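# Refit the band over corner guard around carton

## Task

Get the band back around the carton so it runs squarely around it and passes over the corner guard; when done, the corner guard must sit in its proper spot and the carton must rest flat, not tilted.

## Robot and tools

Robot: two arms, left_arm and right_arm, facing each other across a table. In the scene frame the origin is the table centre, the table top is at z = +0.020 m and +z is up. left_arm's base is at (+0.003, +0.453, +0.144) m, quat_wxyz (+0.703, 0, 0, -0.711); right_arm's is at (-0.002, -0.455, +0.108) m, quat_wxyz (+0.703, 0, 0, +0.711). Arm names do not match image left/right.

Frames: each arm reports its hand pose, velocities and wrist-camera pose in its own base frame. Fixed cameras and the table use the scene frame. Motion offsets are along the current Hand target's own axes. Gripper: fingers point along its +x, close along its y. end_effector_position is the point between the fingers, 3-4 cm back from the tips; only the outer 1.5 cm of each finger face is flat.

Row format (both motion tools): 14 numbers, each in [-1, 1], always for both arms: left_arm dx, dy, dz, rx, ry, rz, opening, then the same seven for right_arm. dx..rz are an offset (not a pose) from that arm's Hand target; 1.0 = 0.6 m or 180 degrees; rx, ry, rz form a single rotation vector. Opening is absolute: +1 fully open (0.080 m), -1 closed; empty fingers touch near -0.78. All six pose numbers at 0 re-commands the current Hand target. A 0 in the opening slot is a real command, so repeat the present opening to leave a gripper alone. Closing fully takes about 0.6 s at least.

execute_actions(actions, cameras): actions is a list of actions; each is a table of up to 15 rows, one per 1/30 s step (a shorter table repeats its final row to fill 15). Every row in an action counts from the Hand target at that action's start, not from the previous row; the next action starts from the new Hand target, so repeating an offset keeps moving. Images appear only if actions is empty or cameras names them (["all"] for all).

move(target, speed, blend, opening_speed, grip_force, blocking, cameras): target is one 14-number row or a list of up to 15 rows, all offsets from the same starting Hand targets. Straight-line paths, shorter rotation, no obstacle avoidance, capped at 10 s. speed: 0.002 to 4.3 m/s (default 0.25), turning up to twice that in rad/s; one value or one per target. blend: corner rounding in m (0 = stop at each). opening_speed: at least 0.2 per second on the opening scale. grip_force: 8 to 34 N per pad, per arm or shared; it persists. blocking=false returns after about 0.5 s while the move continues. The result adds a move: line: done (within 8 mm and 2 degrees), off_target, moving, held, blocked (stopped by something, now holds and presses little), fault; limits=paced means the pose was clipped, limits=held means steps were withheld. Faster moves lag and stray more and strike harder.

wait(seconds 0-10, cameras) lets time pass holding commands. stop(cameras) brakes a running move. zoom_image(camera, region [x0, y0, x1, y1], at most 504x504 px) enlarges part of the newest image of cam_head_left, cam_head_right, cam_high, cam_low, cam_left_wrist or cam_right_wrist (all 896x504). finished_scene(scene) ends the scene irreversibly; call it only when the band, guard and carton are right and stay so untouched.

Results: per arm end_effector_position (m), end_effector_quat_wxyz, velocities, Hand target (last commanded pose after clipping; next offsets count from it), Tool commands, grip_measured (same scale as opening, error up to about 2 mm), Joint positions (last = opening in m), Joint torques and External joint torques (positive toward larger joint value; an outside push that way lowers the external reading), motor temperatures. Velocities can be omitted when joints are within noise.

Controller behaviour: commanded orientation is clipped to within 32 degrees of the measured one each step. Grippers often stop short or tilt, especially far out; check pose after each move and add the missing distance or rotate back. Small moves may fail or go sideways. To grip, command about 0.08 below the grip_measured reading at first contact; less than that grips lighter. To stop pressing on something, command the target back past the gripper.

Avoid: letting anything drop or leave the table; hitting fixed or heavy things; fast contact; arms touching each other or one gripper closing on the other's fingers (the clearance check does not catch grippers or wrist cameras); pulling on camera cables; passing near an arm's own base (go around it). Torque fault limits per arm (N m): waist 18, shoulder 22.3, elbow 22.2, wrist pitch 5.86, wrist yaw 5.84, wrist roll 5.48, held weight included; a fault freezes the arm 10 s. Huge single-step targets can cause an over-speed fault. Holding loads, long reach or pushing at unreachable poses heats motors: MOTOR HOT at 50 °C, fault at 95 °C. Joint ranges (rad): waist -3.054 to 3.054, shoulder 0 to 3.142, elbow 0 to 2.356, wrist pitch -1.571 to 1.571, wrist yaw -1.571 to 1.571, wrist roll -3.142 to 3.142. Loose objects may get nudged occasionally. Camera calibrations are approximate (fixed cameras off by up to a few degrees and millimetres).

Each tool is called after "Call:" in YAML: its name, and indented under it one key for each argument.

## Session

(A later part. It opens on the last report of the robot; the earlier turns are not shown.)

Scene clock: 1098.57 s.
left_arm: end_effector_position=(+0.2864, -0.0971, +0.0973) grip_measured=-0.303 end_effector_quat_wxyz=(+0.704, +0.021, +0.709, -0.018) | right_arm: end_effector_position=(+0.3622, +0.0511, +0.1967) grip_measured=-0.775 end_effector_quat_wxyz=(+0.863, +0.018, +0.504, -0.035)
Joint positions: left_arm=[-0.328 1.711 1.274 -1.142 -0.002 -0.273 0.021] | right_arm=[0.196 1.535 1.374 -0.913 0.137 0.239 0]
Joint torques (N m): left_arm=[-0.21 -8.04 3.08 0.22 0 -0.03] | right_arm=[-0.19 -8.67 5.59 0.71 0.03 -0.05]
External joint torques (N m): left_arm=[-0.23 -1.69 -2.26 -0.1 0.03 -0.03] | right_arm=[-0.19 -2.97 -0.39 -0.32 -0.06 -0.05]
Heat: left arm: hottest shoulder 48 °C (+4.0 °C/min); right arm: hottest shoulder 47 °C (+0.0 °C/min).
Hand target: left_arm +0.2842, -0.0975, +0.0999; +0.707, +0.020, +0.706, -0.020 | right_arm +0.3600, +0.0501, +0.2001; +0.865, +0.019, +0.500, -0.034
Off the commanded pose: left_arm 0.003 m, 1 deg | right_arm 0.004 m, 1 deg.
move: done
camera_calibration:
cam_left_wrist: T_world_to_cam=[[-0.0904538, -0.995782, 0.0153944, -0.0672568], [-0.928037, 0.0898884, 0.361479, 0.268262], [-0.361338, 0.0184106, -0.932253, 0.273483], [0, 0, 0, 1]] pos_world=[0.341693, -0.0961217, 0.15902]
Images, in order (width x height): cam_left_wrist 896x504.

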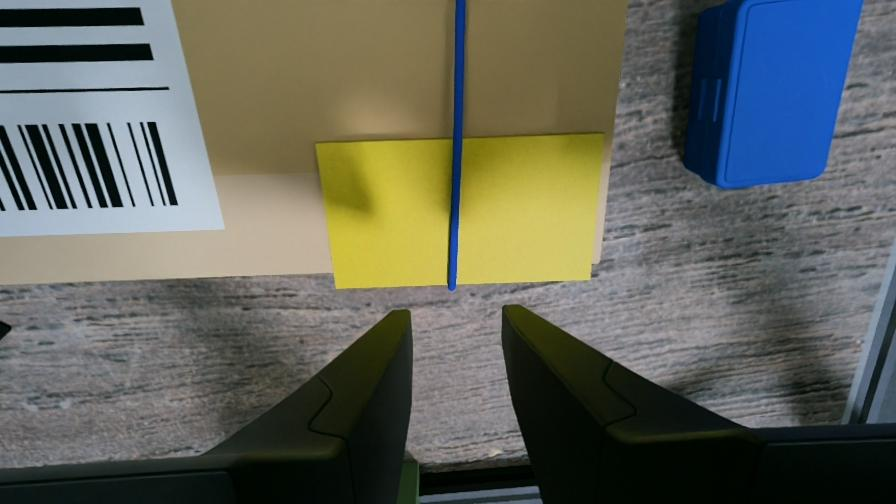

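Call:
move:
  target: [0.09,0.002,-0.0105,0,0,0,-0.3, 0,0,0,0,0,0,-1.0]
  speed: 0.06
  cameras: ["cam_left_wrist"]

Call:
zoom_image:
  camera: "cam_left_wrist"
  region: [320, 200, 600, 380]

Scene clock: 1111.97 s.
left_arm: end_effector_position=(+0.2812, -0.0960, +0.0566) grip_measured=-0.303 end_effector_quat_wxyz=(+0.715, +0.017, +0.699, -0.022) | right_arm: end_effector_position=(+0.3622, +0.0511, +0.1967) grip_measured=-0.775 end_effector_quat_wxyz=(+0.863, +0.018, +0.504, -0.035)
Joint positions: left_arm=[-0.329 1.709 1.103 -0.941 -0.001 -0.275 0.021] | right_arm=[0.196 1.535 1.374 -0.913 0.137 0.239 0]
Joint torques (N m): left_arm=[-0.29 -3.91 1.75 1.39 -0.04 -0.04] | right_arm=[-0.19 -8.63 5.6 0.72 0.03 -0.04]
External joint torques (N m): left_arm=[-0.33 2.24 -3.38 1.04 -0.02 -0.04] | right_arm=[-0.26 -2.98 -0.32 -0.3 -0.04 -0.04]
Heat: left arm: hottest shoulder 47 °C (+0.0 °C/min); right arm: hottest shoulder 47 °C (+0.0 °C/min).
Hand target: left_arm +0.2781, -0.0960, +0.0459; +0.707, +0.020, +0.706, -0.020 | right_arm +0.3600, +0.0501, +0.2001; +0.865, +0.019, +0.500, -0.034
Off the commanded pose: left_arm 0.011 m, 1 deg | right_arm 0.004 m, 1 deg.
move: off_target (left_arm)
camera_calibration:
cam_left_wrist: T_world_to_cam=[[-0.0906722, -0.995579, 0.0245307, -0.0663644], [-0.938546, 0.0936633, 0.332203, 0.283075], [-0.333032, 0.00709834, -0.942889, 0.225314], [0, 0, 0, 1]] pos_world=[0.334699, -0.0941841, 0.120036]
Images, in order (width x height): cam_left_wrist 896x504.

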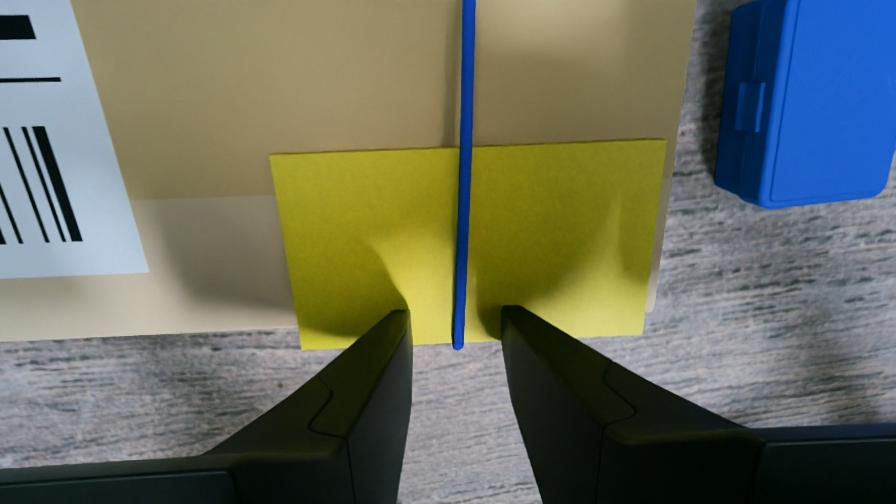

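Scaled by 1.800.

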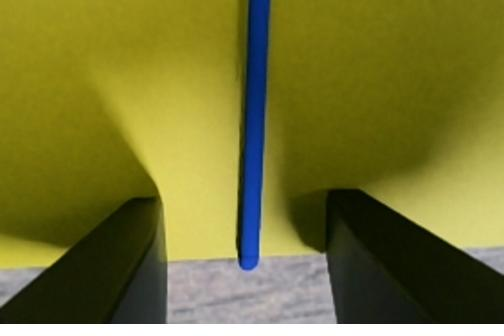

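Call:
move:
  target:
    - [0,0,0,0,0,0,-1.0, 0,0,0,0,0,0,-1.0]
    - [-0.0267,0,0,0,0,0,-1.0, 0,0,0,0,0,0,-1.0]
    - [-0.0267,-0.04,0,0,0,0,-1.0, 0,0,0,0,0,0,-1.0]
  speed: 0.05
  opening_speed: 0.8
  cameras: ["cam_left_wrist"]

Call:
zoom_image:
  camera: "cam_left_wrist"
  region: [320, 200, 600, 380]

Scene clock: 1124.63 s.
left_arm: end_effector_position=(+0.2752, -0.1171, +0.0601) grip_measured=-0.764 end_effector_quat_wxyz=(+0.707, +0.019, +0.707, -0.018) | right_arm: end_effector_position=(+0.3622, +0.0511, +0.1967) grip_measured=-0.775 end_effector_quat_wxyz=(+0.863, +0.018, +0.504, -0.035)
Joint positions: left_arm=[-0.404 1.731 1.143 -0.983 -0.003 -0.351 0.001] | right_arm=[0.196 1.535 1.374 -0.913 0.137 0.239 0]
Joint torques (N m): left_arm=[-0.47 -5.72 5.47 -0.34 0.01 -0.03] | right_arm=[-0.23 -8.71 5.6 0.72 0.03 -0.04]
External joint torques (N m): left_arm=[-0.44 0.59 0.35 -0.64 0.03 -0.03] | right_arm=[-0.24 -2.87 -0.49 -0.33 -0.06 -0.04]
Heat: left arm: hottest shoulder 44 °C (-1.0 °C/min); right arm: hottest shoulder 47 °C (+0.0 °C/min).
Hand target: left_arm +0.2768, -0.1199, +0.0619; +0.707, +0.020, +0.706, -0.020 | right_arm +0.3600, +0.0501, +0.2001; +0.865, +0.019, +0.500, -0.034
Off the commanded pose: left_arm 0.004 m, 0 deg | right_arm 0.004 m, 1 deg.
move: done
camera_calibration:
cam_left_wrist: T_world_to_cam=[[-0.0878532, -0.995988, 0.0170199, -0.0884302], [-0.931225, 0.0881834, 0.353616, 0.274357], [-0.353699, 0.015217, -0.935236, 0.232815], [0, 0, 0, 1]] pos_world=[0.330066, -0.115812, 0.122225]
Images, in order (width x height): cam_left_wrist 896x504.

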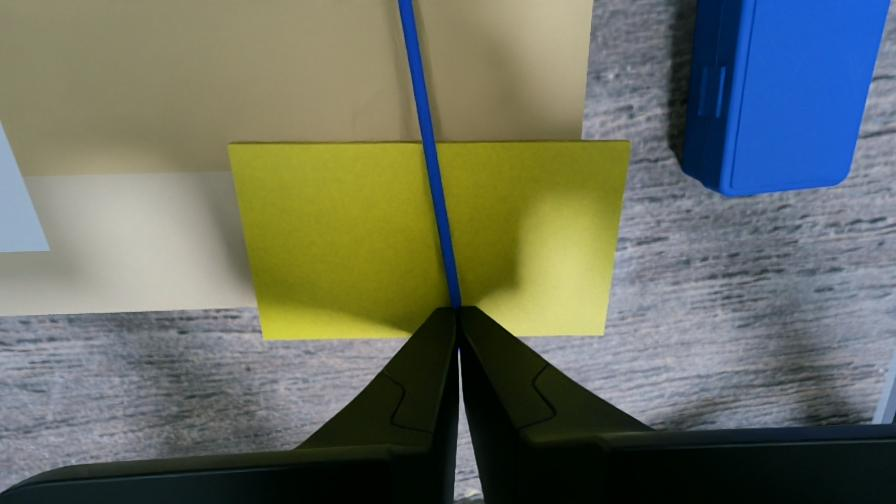

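Scaled by 1.800.

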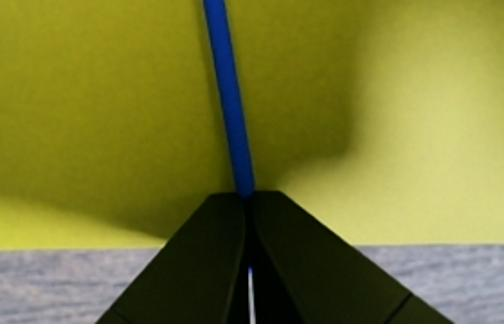

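Call:
move:
  target: [0.0,0.02,0,0,0,0,-1.0, 0,0,0,0,0,0,-1.0]
  speed: 0.04
  cameras: ["cam_left_wrist"]

Scene clock: 1150.03 s.
left_arm: end_effector_position=(+0.2787, -0.1084, +0.0601) grip_measured=-0.764 end_effector_quat_wxyz=(+0.707, +0.020, +0.707, -0.018) | right_arm: end_effector_position=(+0.3622, +0.0511, +0.1967) grip_measured=-0.775 end_effector_quat_wxyz=(+0.863, +0.018, +0.504, -0.035)
Joint positions: left_arm=[-0.372 1.731 1.143 -0.984 -0.003 -0.318 0.001] | right_arm=[0.196 1.535 1.374 -0.913 0.137 0.239 0]
Joint torques (N m): left_arm=[0.14 -7.18 3.59 -0.17 0.02 0.09] | right_arm=[-0.22 -8.7 5.61 0.72 0.02 -0.05]
External joint torques (N m): left_arm=[0.14 -0.87 -1.59 -0.5 0.04 0.09] | right_arm=[-0.27 -3.02 -0.37 -0.32 -0.06 -0.05]
Motor temperatures (°C): left_arm=[31 40 38 36 33 32] | right_arm=[28 47 37 40 34 31]
Heat: left arm: hottest shoulder 40 °C (-7.1 °C/min); right arm: hottest shoulder 47 °C (+0.0 °C/min).
Hand target: left_arm +0.2773, -0.1079, +0.0619; +0.707, +0.020, +0.706, -0.020 | right_arm +0.3600, +0.0501, +0.2001; +0.865, +0.019, +0.500, -0.034
Off the commanded pose: left_arm 0.002 m, 0 deg | right_arm 0.004 m, 1 deg.
move: done
camera_calibration:
cam_left_wrist: T_world_to_cam=[[-0.0898455, -0.995813, 0.0168612, -0.0788566], [-0.9309, 0.0899831, 0.354016, 0.276897], [-0.354051, 0.0161107, -0.935087, 0.234118], [0, 0, 0, 1]] pos_world=[0.333568, -0.107214, 0.122225]
Images, in order (width x height): cam_left_wrist 896x504.

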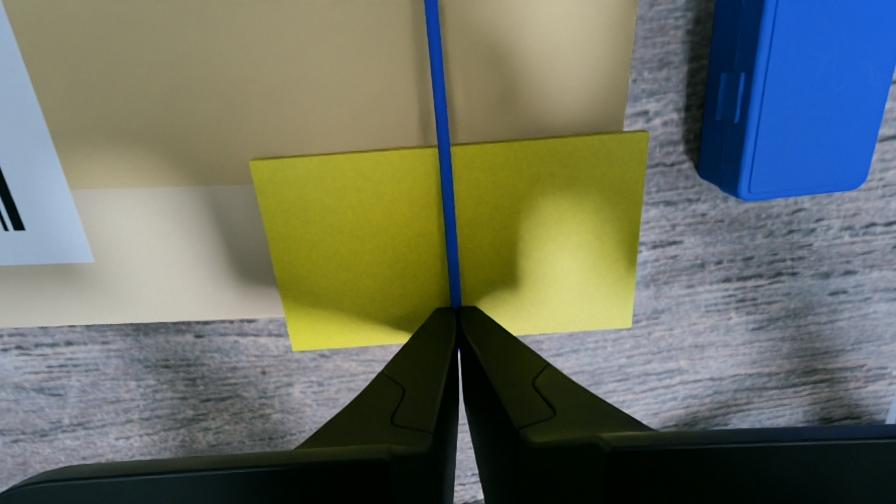

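Call:
move:
  target: [0.0,0.0167,0,0,0,0,-1.0, 0,0,0,0,0,0,-1.0]
  speed: 0.04
  cameras: ["cam_left_wrist"]

Scene clock: 1155.67 s.
left_arm: end_effector_position=(+0.2809, -0.0997, +0.0595) grip_measured=-0.764 end_effector_quat_wxyz=(+0.706, +0.021, +0.707, -0.019) | right_arm: end_effector_position=(+0.3622, +0.0511, +0.1967) grip_measured=-0.775 end_effector_quat_wxyz=(+0.863, +0.018, +0.504, -0.035)
Joint positions: left_arm=[-0.342 1.729 1.139 -0.983 -0.002 -0.286 0.001] | right_arm=[0.196 1.535 1.374 -0.913 0.137 0.239 0]
Joint torques (N m): left_arm=[0.29 -8.08 2.66 -0.11 0 0.1] | right_arm=[-0.18 -8.66 5.59 0.71 0.03 -0.06]
External joint torques (N m): left_arm=[0.33 -1.84 -2.46 -0.43 0.02 0.1] | right_arm=[-0.21 -2.92 -0.4 -0.31 -0.05 -0.06]
Heat: left arm: hottest shoulder 40 °C (-8.0 °C/min); right arm: hottest shoulder 47 °C (+0.0 °C/min).
Hand target: left_arm +0.2780, -0.0979, +0.0619; +0.707, +0.020, +0.706, -0.020 | right_arm +0.3600, +0.0501, +0.2001; +0.865, +0.019, +0.500, -0.034
Off the commanded pose: left_arm 0.004 m, 0 deg | right_arm 0.004 m, 1 deg.
move: done
camera_calibration:
cam_left_wrist: T_world_to_cam=[[-0.0916953, -0.995644, 0.0168747, -0.0694393], [-0.930155, 0.0916898, 0.355534, 0.278252], [-0.355533, 0.0169047, -0.934511, 0.234647], [0, 0, 0, 1]] pos_world=[0.335875, -0.0986163, 0.121523]
Images, in order (width x height): cam_left_wrist 896x504.

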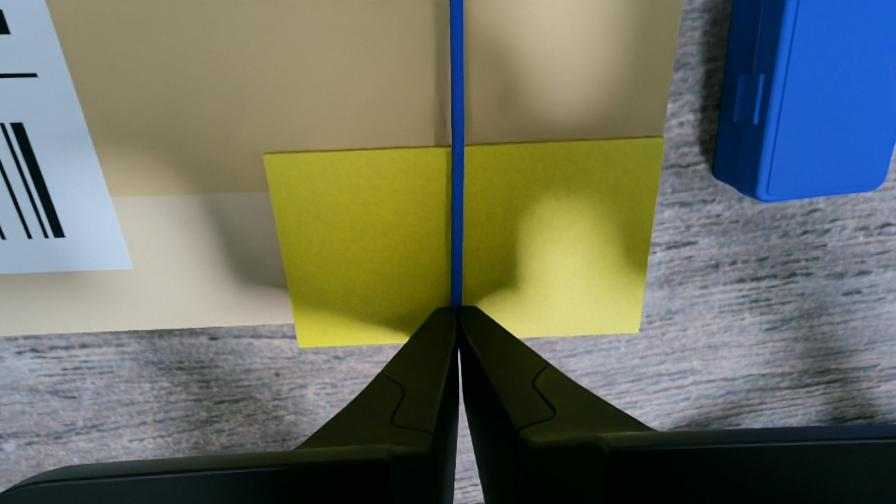

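Call:
move:
  target: [0.0,0.0067,0,0,0,0,-1.0, 0,0,0,0,0,0,-1.0]
  speed: 0.04
  cameras: ["cam_left_wrist"]

Scene clock: 1163.57 s.
left_arm: end_effector_position=(+0.2811, -0.0958, +0.0595) grip_measured=-0.764 end_effector_quat_wxyz=(+0.706, +0.021, +0.707, -0.019) | right_arm: end_effector_position=(+0.3622, +0.0511, +0.1967) grip_measured=-0.775 end_effector_quat_wxyz=(+0.863, +0.018, +0.504, -0.035)
Joint positions: left_arm=[-0.33 1.725 1.134 -0.982 -0.002 -0.273 0.001] | right_arm=[0.196 1.535 1.374 -0.913 0.137 0.239 0]
Joint torques (N m): left_arm=[0.27 -8.07 2.66 -0.13 0 0.11] | right_arm=[-0.2 -8.68 5.56 0.7 0.03 -0.04]
External joint torques (N m): left_arm=[0.27 -1.8 -2.45 -0.44 0.02 0.11] | right_arm=[-0.27 -2.87 -0.49 -0.35 -0.05 -0.04]
Heat: left arm: hottest shoulder 40 °C (-8.1 °C/min); right arm: hottest shoulder 47 °C (+0.0 °C/min).
Hand target: left_arm +0.2782, -0.0939, +0.0619; +0.707, +0.020, +0.706, -0.020 | right_arm +0.3600, +0.0501, +0.2001; +0.865, +0.019, +0.500, -0.034
Off the commanded pose: left_arm 0.004 m, 0 deg | right_arm 0.004 m, 1 deg.
move: done
camera_calibration:
cam_left_wrist: T_world_to_cam=[[-0.0924536, -0.995574, 0.0168557, -0.0653744], [-0.930051, 0.0923897, 0.355625, 0.278111], [-0.355609, 0.0172022, -0.934477, 0.234703], [0, 0, 0, 1]] pos_world=[0.336076, -0.0948171, 0.121523]
Images, in order (width x height): cam_left_wrist 896x504.

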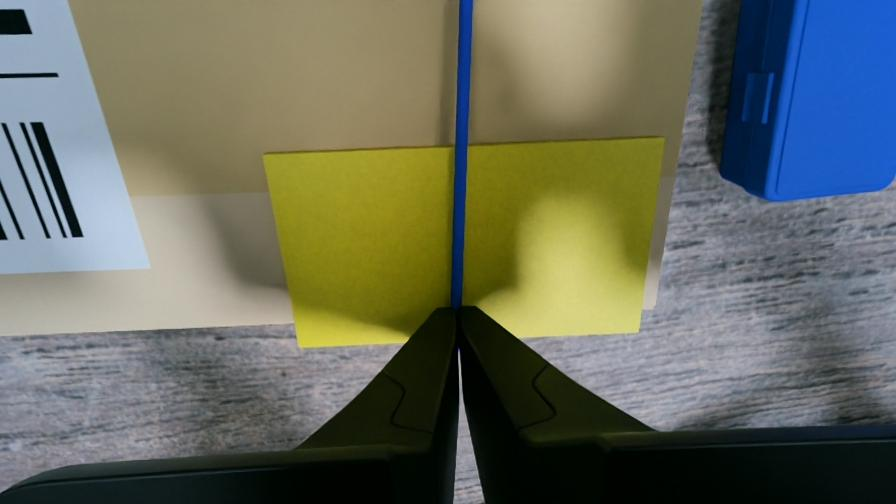

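Call:
move:
  target:
    - [-0.0083,0,-0.01,0,0,0,-1.0, 0,0,0,0,0,0,-1.0]
    - [-0.0217,0,-0.04,0,0,0,-1.0, 0,0,0,0,0,0,-1.0]
  speed: 0.05
  cameras: ["cam_left_wrist"]

Scene clock: 1177.40 s.
left_arm: end_effector_position=(+0.2598, -0.0930, +0.0720) grip_measured=-0.764 end_effector_quat_wxyz=(+0.708, +0.019, +0.706, -0.018) | right_arm: end_effector_position=(+0.3622, +0.0511, +0.1967) grip_measured=-0.775 end_effector_quat_wxyz=(+0.863, +0.018, +0.504, -0.035)
Joint positions: left_arm=[-0.345 1.628 1.078 -1.018 -0.002 -0.292 0.001] | right_arm=[0.196 1.535 1.374 -0.913 0.137 0.239 0]
Joint torques (N m): left_arm=[-0.39 -7.81 2.72 -0.68 -0.01 -0.03] | right_arm=[-0.2 -8.68 5.64 0.71 0.02 -0.04]
External joint torques (N m): left_arm=[-0.39 -2.14 -2.52 -1.01 0.01 -0.03] | right_arm=[-0.23 -2.92 -0.39 -0.34 -0.06 -0.04]
Heat: left arm: hottest shoulder 42 °C (-3.0 °C/min); right arm: hottest shoulder 47 °C (+0.0 °C/min).
Hand target: left_arm +0.2543, -0.0926, +0.0749; +0.708, +0.020, +0.706, -0.020 | right_arm +0.3600, +0.0501, +0.2001; +0.865, +0.019, +0.500, -0.034
Off the commanded pose: left_arm 0.006 m, 0 deg | right_arm 0.004 m, 1 deg.
move: done
camera_calibration:
cam_left_wrist: T_world_to_cam=[[-0.08873, -0.995889, 0.0182397, -0.0657796], [-0.93221, 0.0894793, 0.350681, 0.254231], [-0.350871, 0.0141127, -0.936317, 0.237399], [0, 0, 0, 1]] pos_world=[0.314457, -0.091608, 0.134326]
Images, in order (width x height): cam_left_wrist 896x504.

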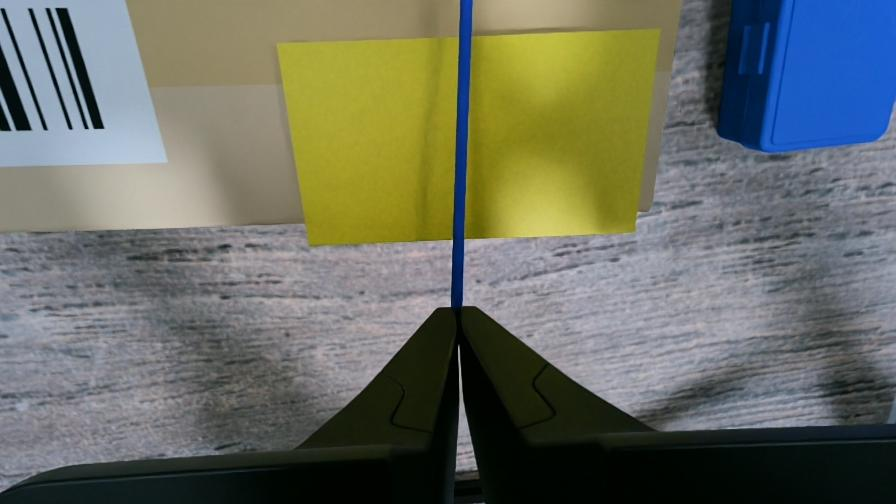

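Call:
move:
  target:
    - [0,-0.0133,0,0,0,0,-1.0, 0,0,0,0,0,0,-1.0]
    - [0.0133,-0.0133,0.03,0,0,0,-1.0, 0,0,0,0,0,0,-1.0]
    - [0.0217,-0.0133,0.04,0,0,0,-1.0, 0,0,0,0,0,0,-1.0]
  speed: 0.05
  cameras: ["cam_left_wrist"]

Scene clock: 1189.17 s.
left_arm: end_effector_position=(+0.2750, -0.1011, +0.0603) grip_measured=-0.764 end_effector_quat_wxyz=(+0.706, +0.020, +0.707, -0.018) | right_arm: end_effector_position=(+0.3622, +0.0511, +0.1967) grip_measured=-0.775 end_effector_quat_wxyz=(+0.863, +0.018, +0.504, -0.035)
Joint positions: left_arm=[-0.353 1.71 1.119 -0.983 -0.002 -0.299 0.001] | right_arm=[0.196 1.535 1.374 -0.913 0.137 0.239 0]
Joint torques (N m): left_arm=[0.06 -5.58 5.43 -0.18 0 0.1] | right_arm=[-0.2 -8.71 5.63 0.7 0.03 -0.04]
External joint torques (N m): left_arm=[0.06 0.57 0.32 -0.48 0.02 0.1] | right_arm=[-0.19 -2.99 -0.32 -0.31 -0.06 -0.04]
Heat: left arm: hottest shoulder 42 °C (-1.0 °C/min); right arm: hottest shoulder 47 °C (+0.0 °C/min).
Hand target: left_arm +0.2777, -0.1019, +0.0618; +0.707, +0.020, +0.706, -0.020 | right_arm +0.3600, +0.0501, +0.2001; +0.865, +0.019, +0.500, -0.034
Off the commanded pose: left_arm 0.003 m, 0 deg | right_arm 0.004 m, 1 deg.
move: done
camera_calibration:
cam_left_wrist: T_world_to_cam=[[-0.0901124, -0.99579, 0.0167993, -0.0718148], [-0.930301, 0.0901841, 0.355539, 0.272495], [-0.355557, 0.01641, -0.934511, 0.233277], [0, 0, 0, 1]] pos_world=[0.329974, -0.0999152, 0.122324]
Images, in order (width x height): cam_left_wrist 896x504.

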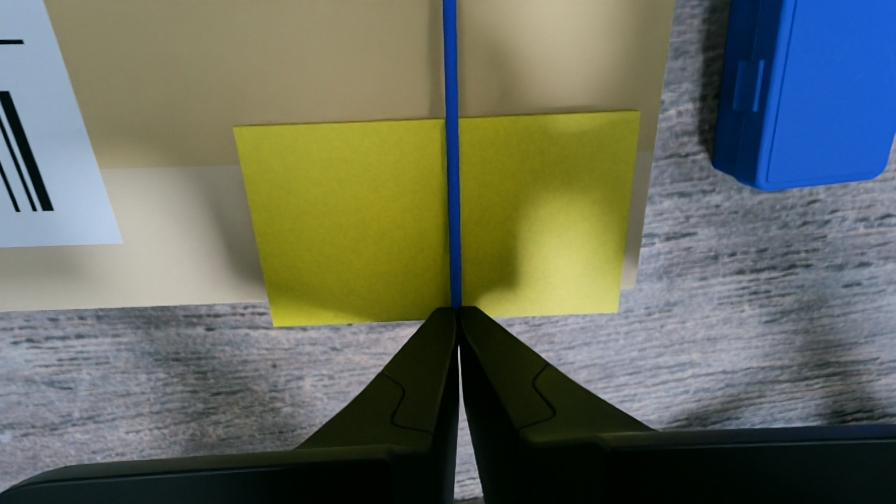

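Call:
move:
  target:
    - [0.0067,0,0.0117,0,0,0,-1.0, 0,0,0,0,0,0,-1.0]
    - [0.0067,0,0.0117,0,0,0,-0.3, 0,0,0,0,0,0,-1.0]
    - [-0.09,0,0.0117,0,0,0,-0.3, 0,0,0,0,0,0,-1.0]
  speed: 0.06
  opening_speed: 0.7
  cameras: ["cam_left_wrist","cam_right_wrist","cam_head_left","cam_low"]

Call:
zoom_image:
  camera: "cam_left_wrist"
  region: [250, 80, 650, 340]

Scene clock: 1202.07 s.
left_arm: end_effector_position=(+0.2817, -0.1005, +0.1082) grip_measured=-0.303 end_effector_quat_wxyz=(+0.698, +0.022, +0.715, -0.015) | right_arm: end_effector_position=(+0.3622, +0.0511, +0.1967) grip_measured=-0.775 end_effector_quat_wxyz=(+0.863, +0.018, +0.504, -0.035)
Joint positions: left_arm=[-0.344 1.706 1.311 -1.202 -0.003 -0.292 0.021] | right_arm=[0.196 1.535 1.374 -0.913 0.137 0.239 0]
Joint torques (N m): left_arm=[-0.14 -7.74 5.79 -0.02 0.01 0.08] | right_arm=[-0.17 -8.67 5.58 0.71 0.03 -0.05]
External joint torques (N m): left_arm=[-0.15 -1.37 0.46 -0.29 0.03 0.08] | right_arm=[-0.13 -2.92 -0.43 -0.33 -0.06 -0.05]
Heat: left arm: hottest shoulder 42 °C (+1.0 °C/min); right arm: hottest shoulder 47 °C (+0.0 °C/min).
Hand target: left_arm +0.2846, -0.1023, +0.1159; +0.707, +0.020, +0.706, -0.020 | right_arm +0.3600, +0.0501, +0.2001; +0.865, +0.019, +0.500, -0.034
Off the commanded pose: left_arm 0.008 m, 2 deg | right_arm 0.004 m, 1 deg.
move: done
camera_calibration:
cam_left_wrist: T_world_to_cam=[[-0.087553, -0.996106, 0.0103969, -0.0715116], [-0.92227, 0.084999, 0.377084, 0.256513], [-0.376499, 0.0234261, -0.926121, 0.286132], [0, 0, 0, 1]] pos_world=[0.338042, -0.0997394, 0.16901]
cam_right_wrist: T_world_to_cam=[[-0.108245, -0.993114, 0.044809, 0.0822907], [-0.984376, 0.100778, -0.144387, 0.404755], [0.138877, -0.059738, -0.988506, 0.228704], [0, 0, 0, 1]] pos_world=[0.375577, 0.054596, 0.280829]
Images, in order (width x height): cam_head_left 896x504, cam_low 896x504, cam_left_wrist 896x504, cam_right_wrist 896x504.

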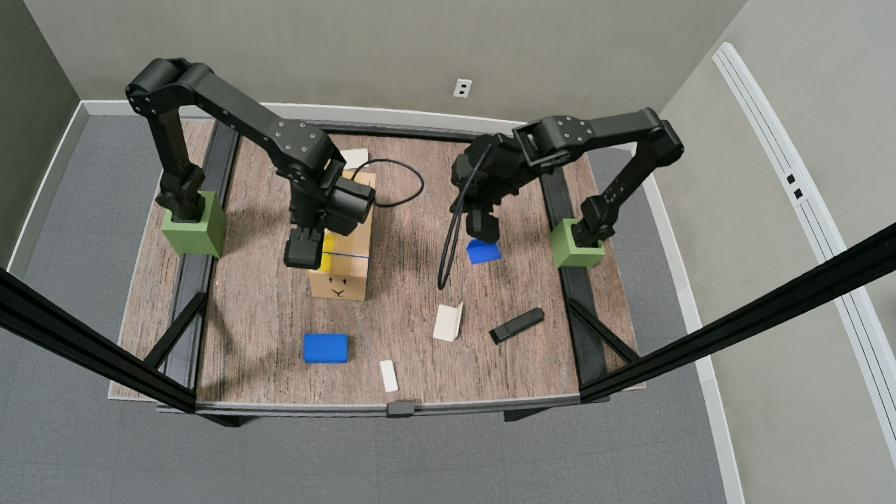

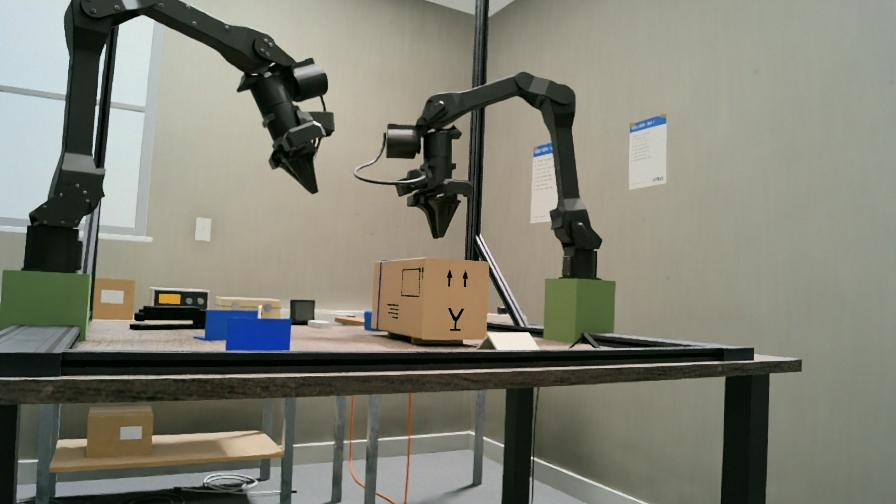

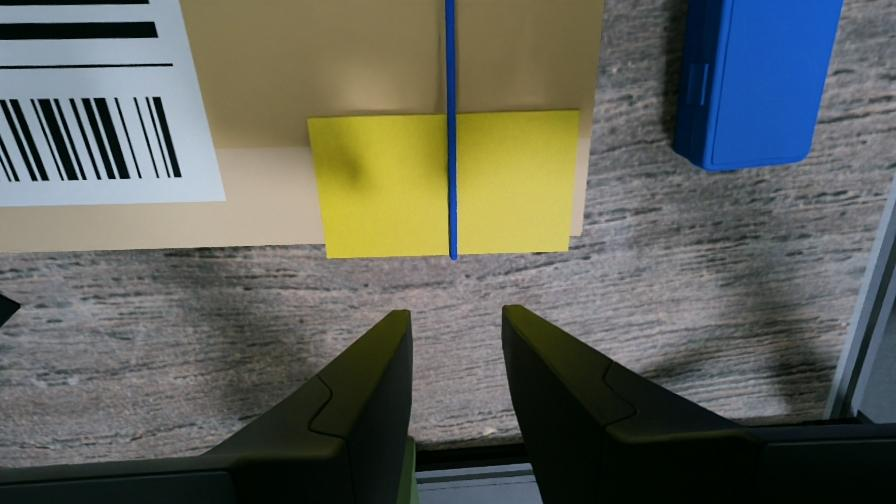

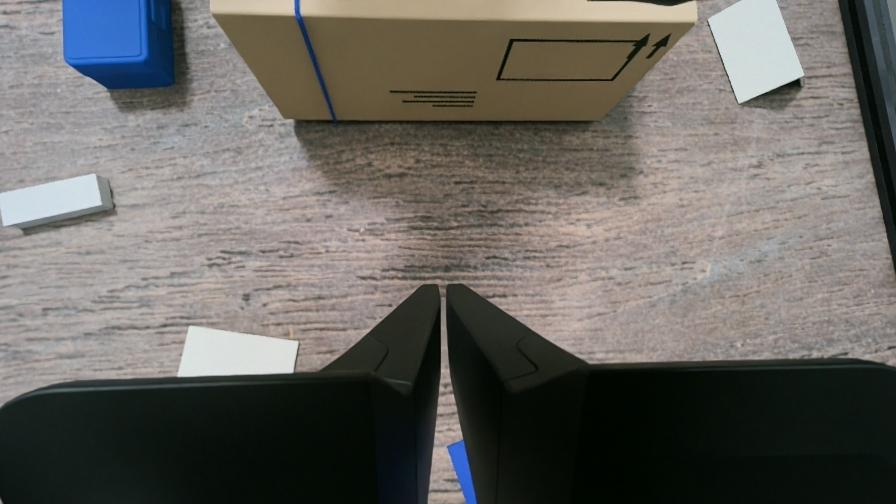

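Scaled by 1.260.

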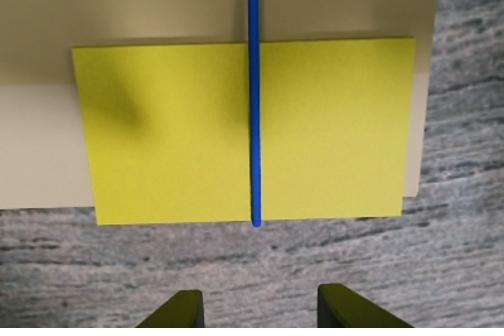

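Call:
move:
  target: [-0.1735,0.0292,-0.1428,0,-0.25,0,-0.3, 0,0,0,0,0,0,-1.0]
  speed: 0.2
  cameras: ["all"]

Call:
zoom_image:
  camera: "cam_left_wrist"
  region: [300, 110, 600, 370]

Call:
zoom_image:
  camera: "cam_low"
  region: [340, 220, 520, 360]

Call:
zoom_image:
  camera: "cam_head_left"
  region: [270, 140, 420, 310]

Call:
zoom_image:
  camera: "cam_right_wrist"
  region: [180, 0, 480, 150]

Scene clock: 1220.20 s.
left_arm: end_effector_position=(+0.2008, -0.0808, +0.2213) grip_measured=-0.303 end_effector_quat_wxyz=(+0.923, +0.011, +0.383, -0.027) | right_arm: end_effector_position=(+0.3622, +0.0511, +0.1967) grip_measured=-0.775 end_effector_quat_wxyz=(+0.863, +0.018, +0.504, -0.035)
Joint positions: left_arm=[-0.667 0.82 0.918 -0.984 -0.416 -0.46 0.021] | right_arm=[0.196 1.535 1.374 -0.913 0.137 0.239 0]
Joint torques (N m): left_arm=[-0.24 -1.84 3.72 1.1 -0.34 -0.04] | right_arm=[-0.19 -8.73 5.61 0.71 0.02 -0.04]
External joint torques (N m): left_arm=[-0.24 -0.77 -2.29 -0.12 -0.13 -0.04] | right_arm=[-0.2 -2.9 -0.44 -0.32 -0.06 -0.04]
Heat: left arm: hottest shoulder 42 °C (+2.0 °C/min); right arm: hottest shoulder 47 °C (+0.0 °C/min).
Hand target: left_arm +0.1999, -0.0801, +0.2199; +0.924, +0.011, +0.382, -0.026 | right_arm +0.3600, +0.0501, +0.2001; +0.865, +0.019, +0.500, -0.034
Off the commanded pose: left_arm 0.002 m, 0 deg | right_arm 0.004 m, 1 deg.
move: done
camera_calibration:
cam_left_wrist: T_world_to_cam=[[-0.0962109, -0.995308, -0.0102976, -0.0538272], [-0.907853, 0.0919895, -0.409072, 0.309237], [0.4081, -0.0300085, -0.912444, 0.195131], [0, 0, 0, 1]] pos_world=[0.19593, -0.0761656, 0.303993]
cam_right_wrist: T_world_to_cam=[[-0.108245, -0.993114, 0.044809, 0.0822907], [-0.984376, 0.100778, -0.144387, 0.404755], [0.138877, -0.059738, -0.988506, 0.228704], [0, 0, 0, 1]] pos_world=[0.375577, 0.054596, 0.280829]

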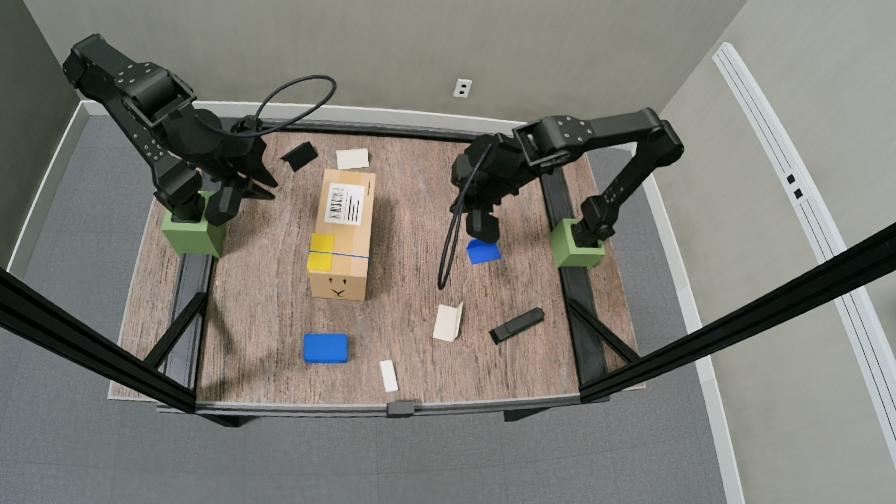

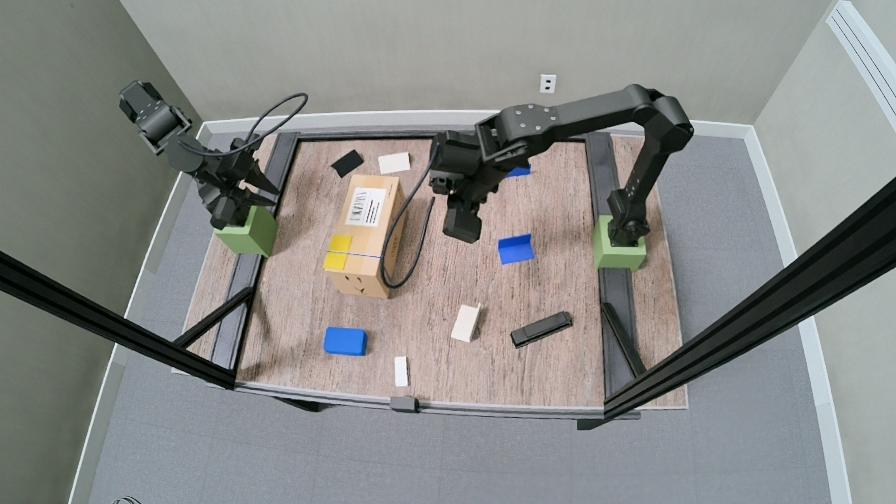

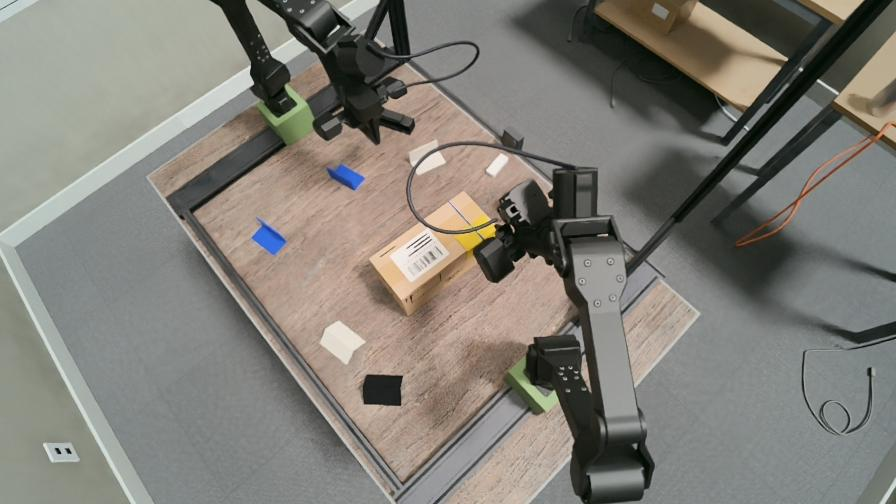

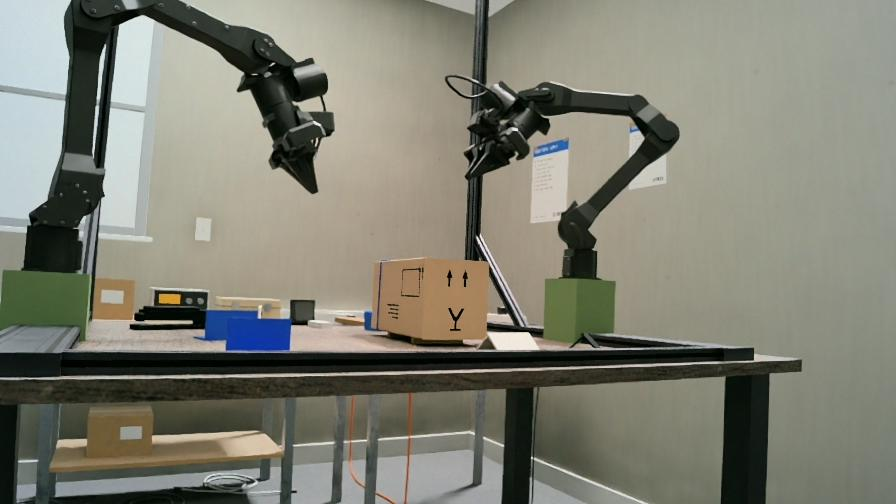

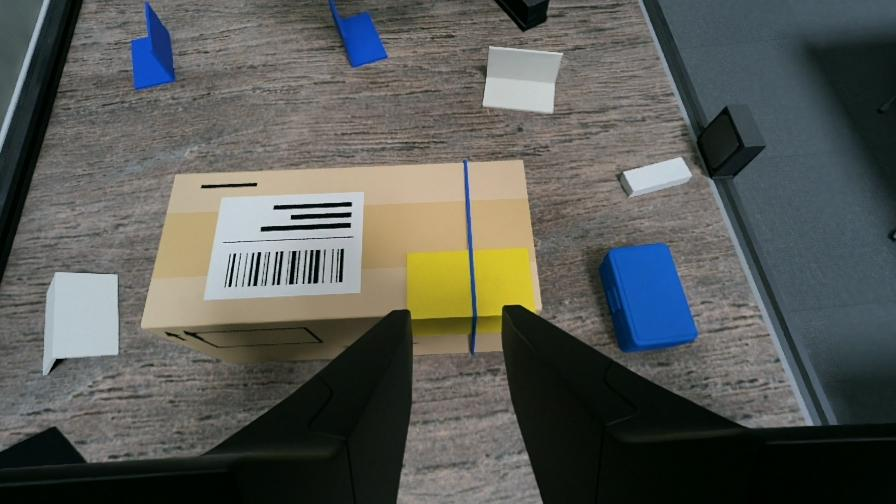

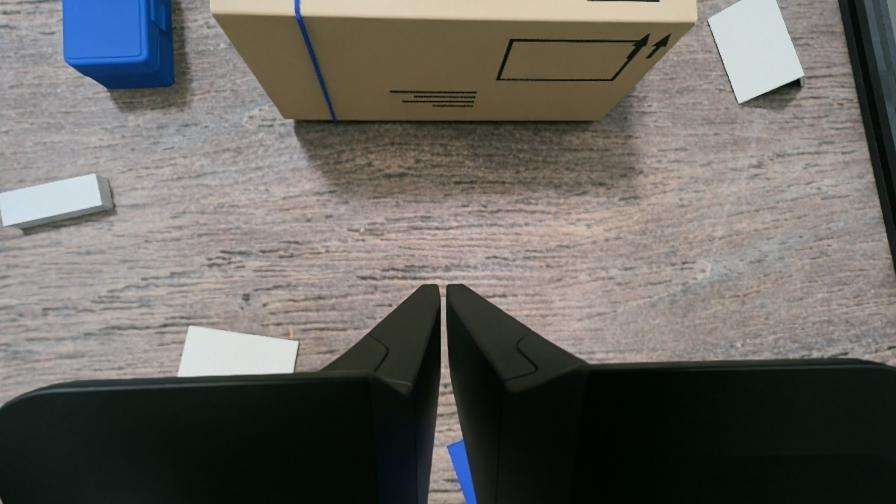

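Scaled by 1.680.

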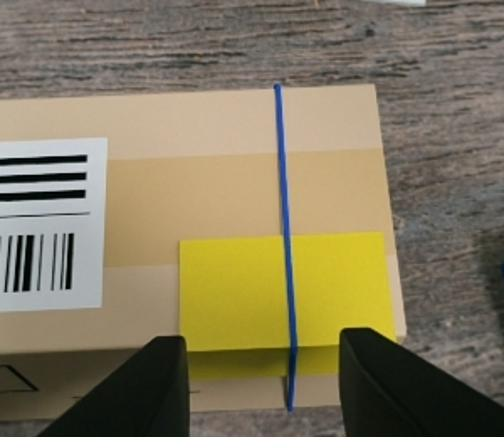

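Scaled by 2.800.

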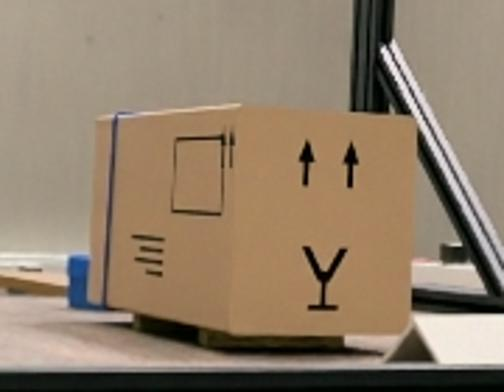

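Scaled by 2.965.

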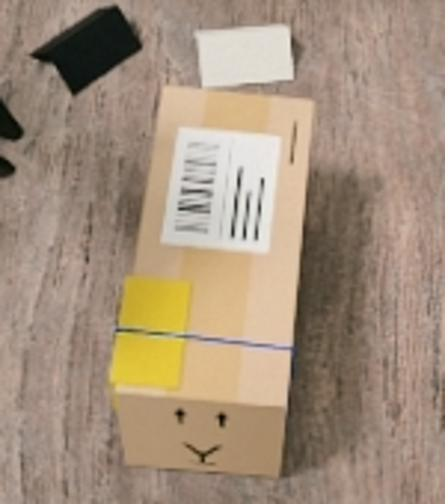

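Scaled by 1.680.

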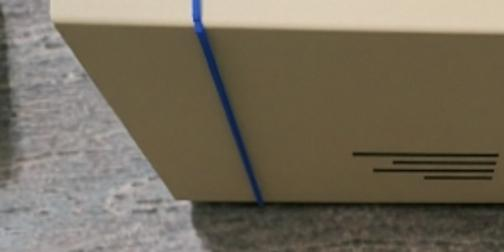

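Call:
finished_scene:
  scene: 1

The scene is finished: the task was done.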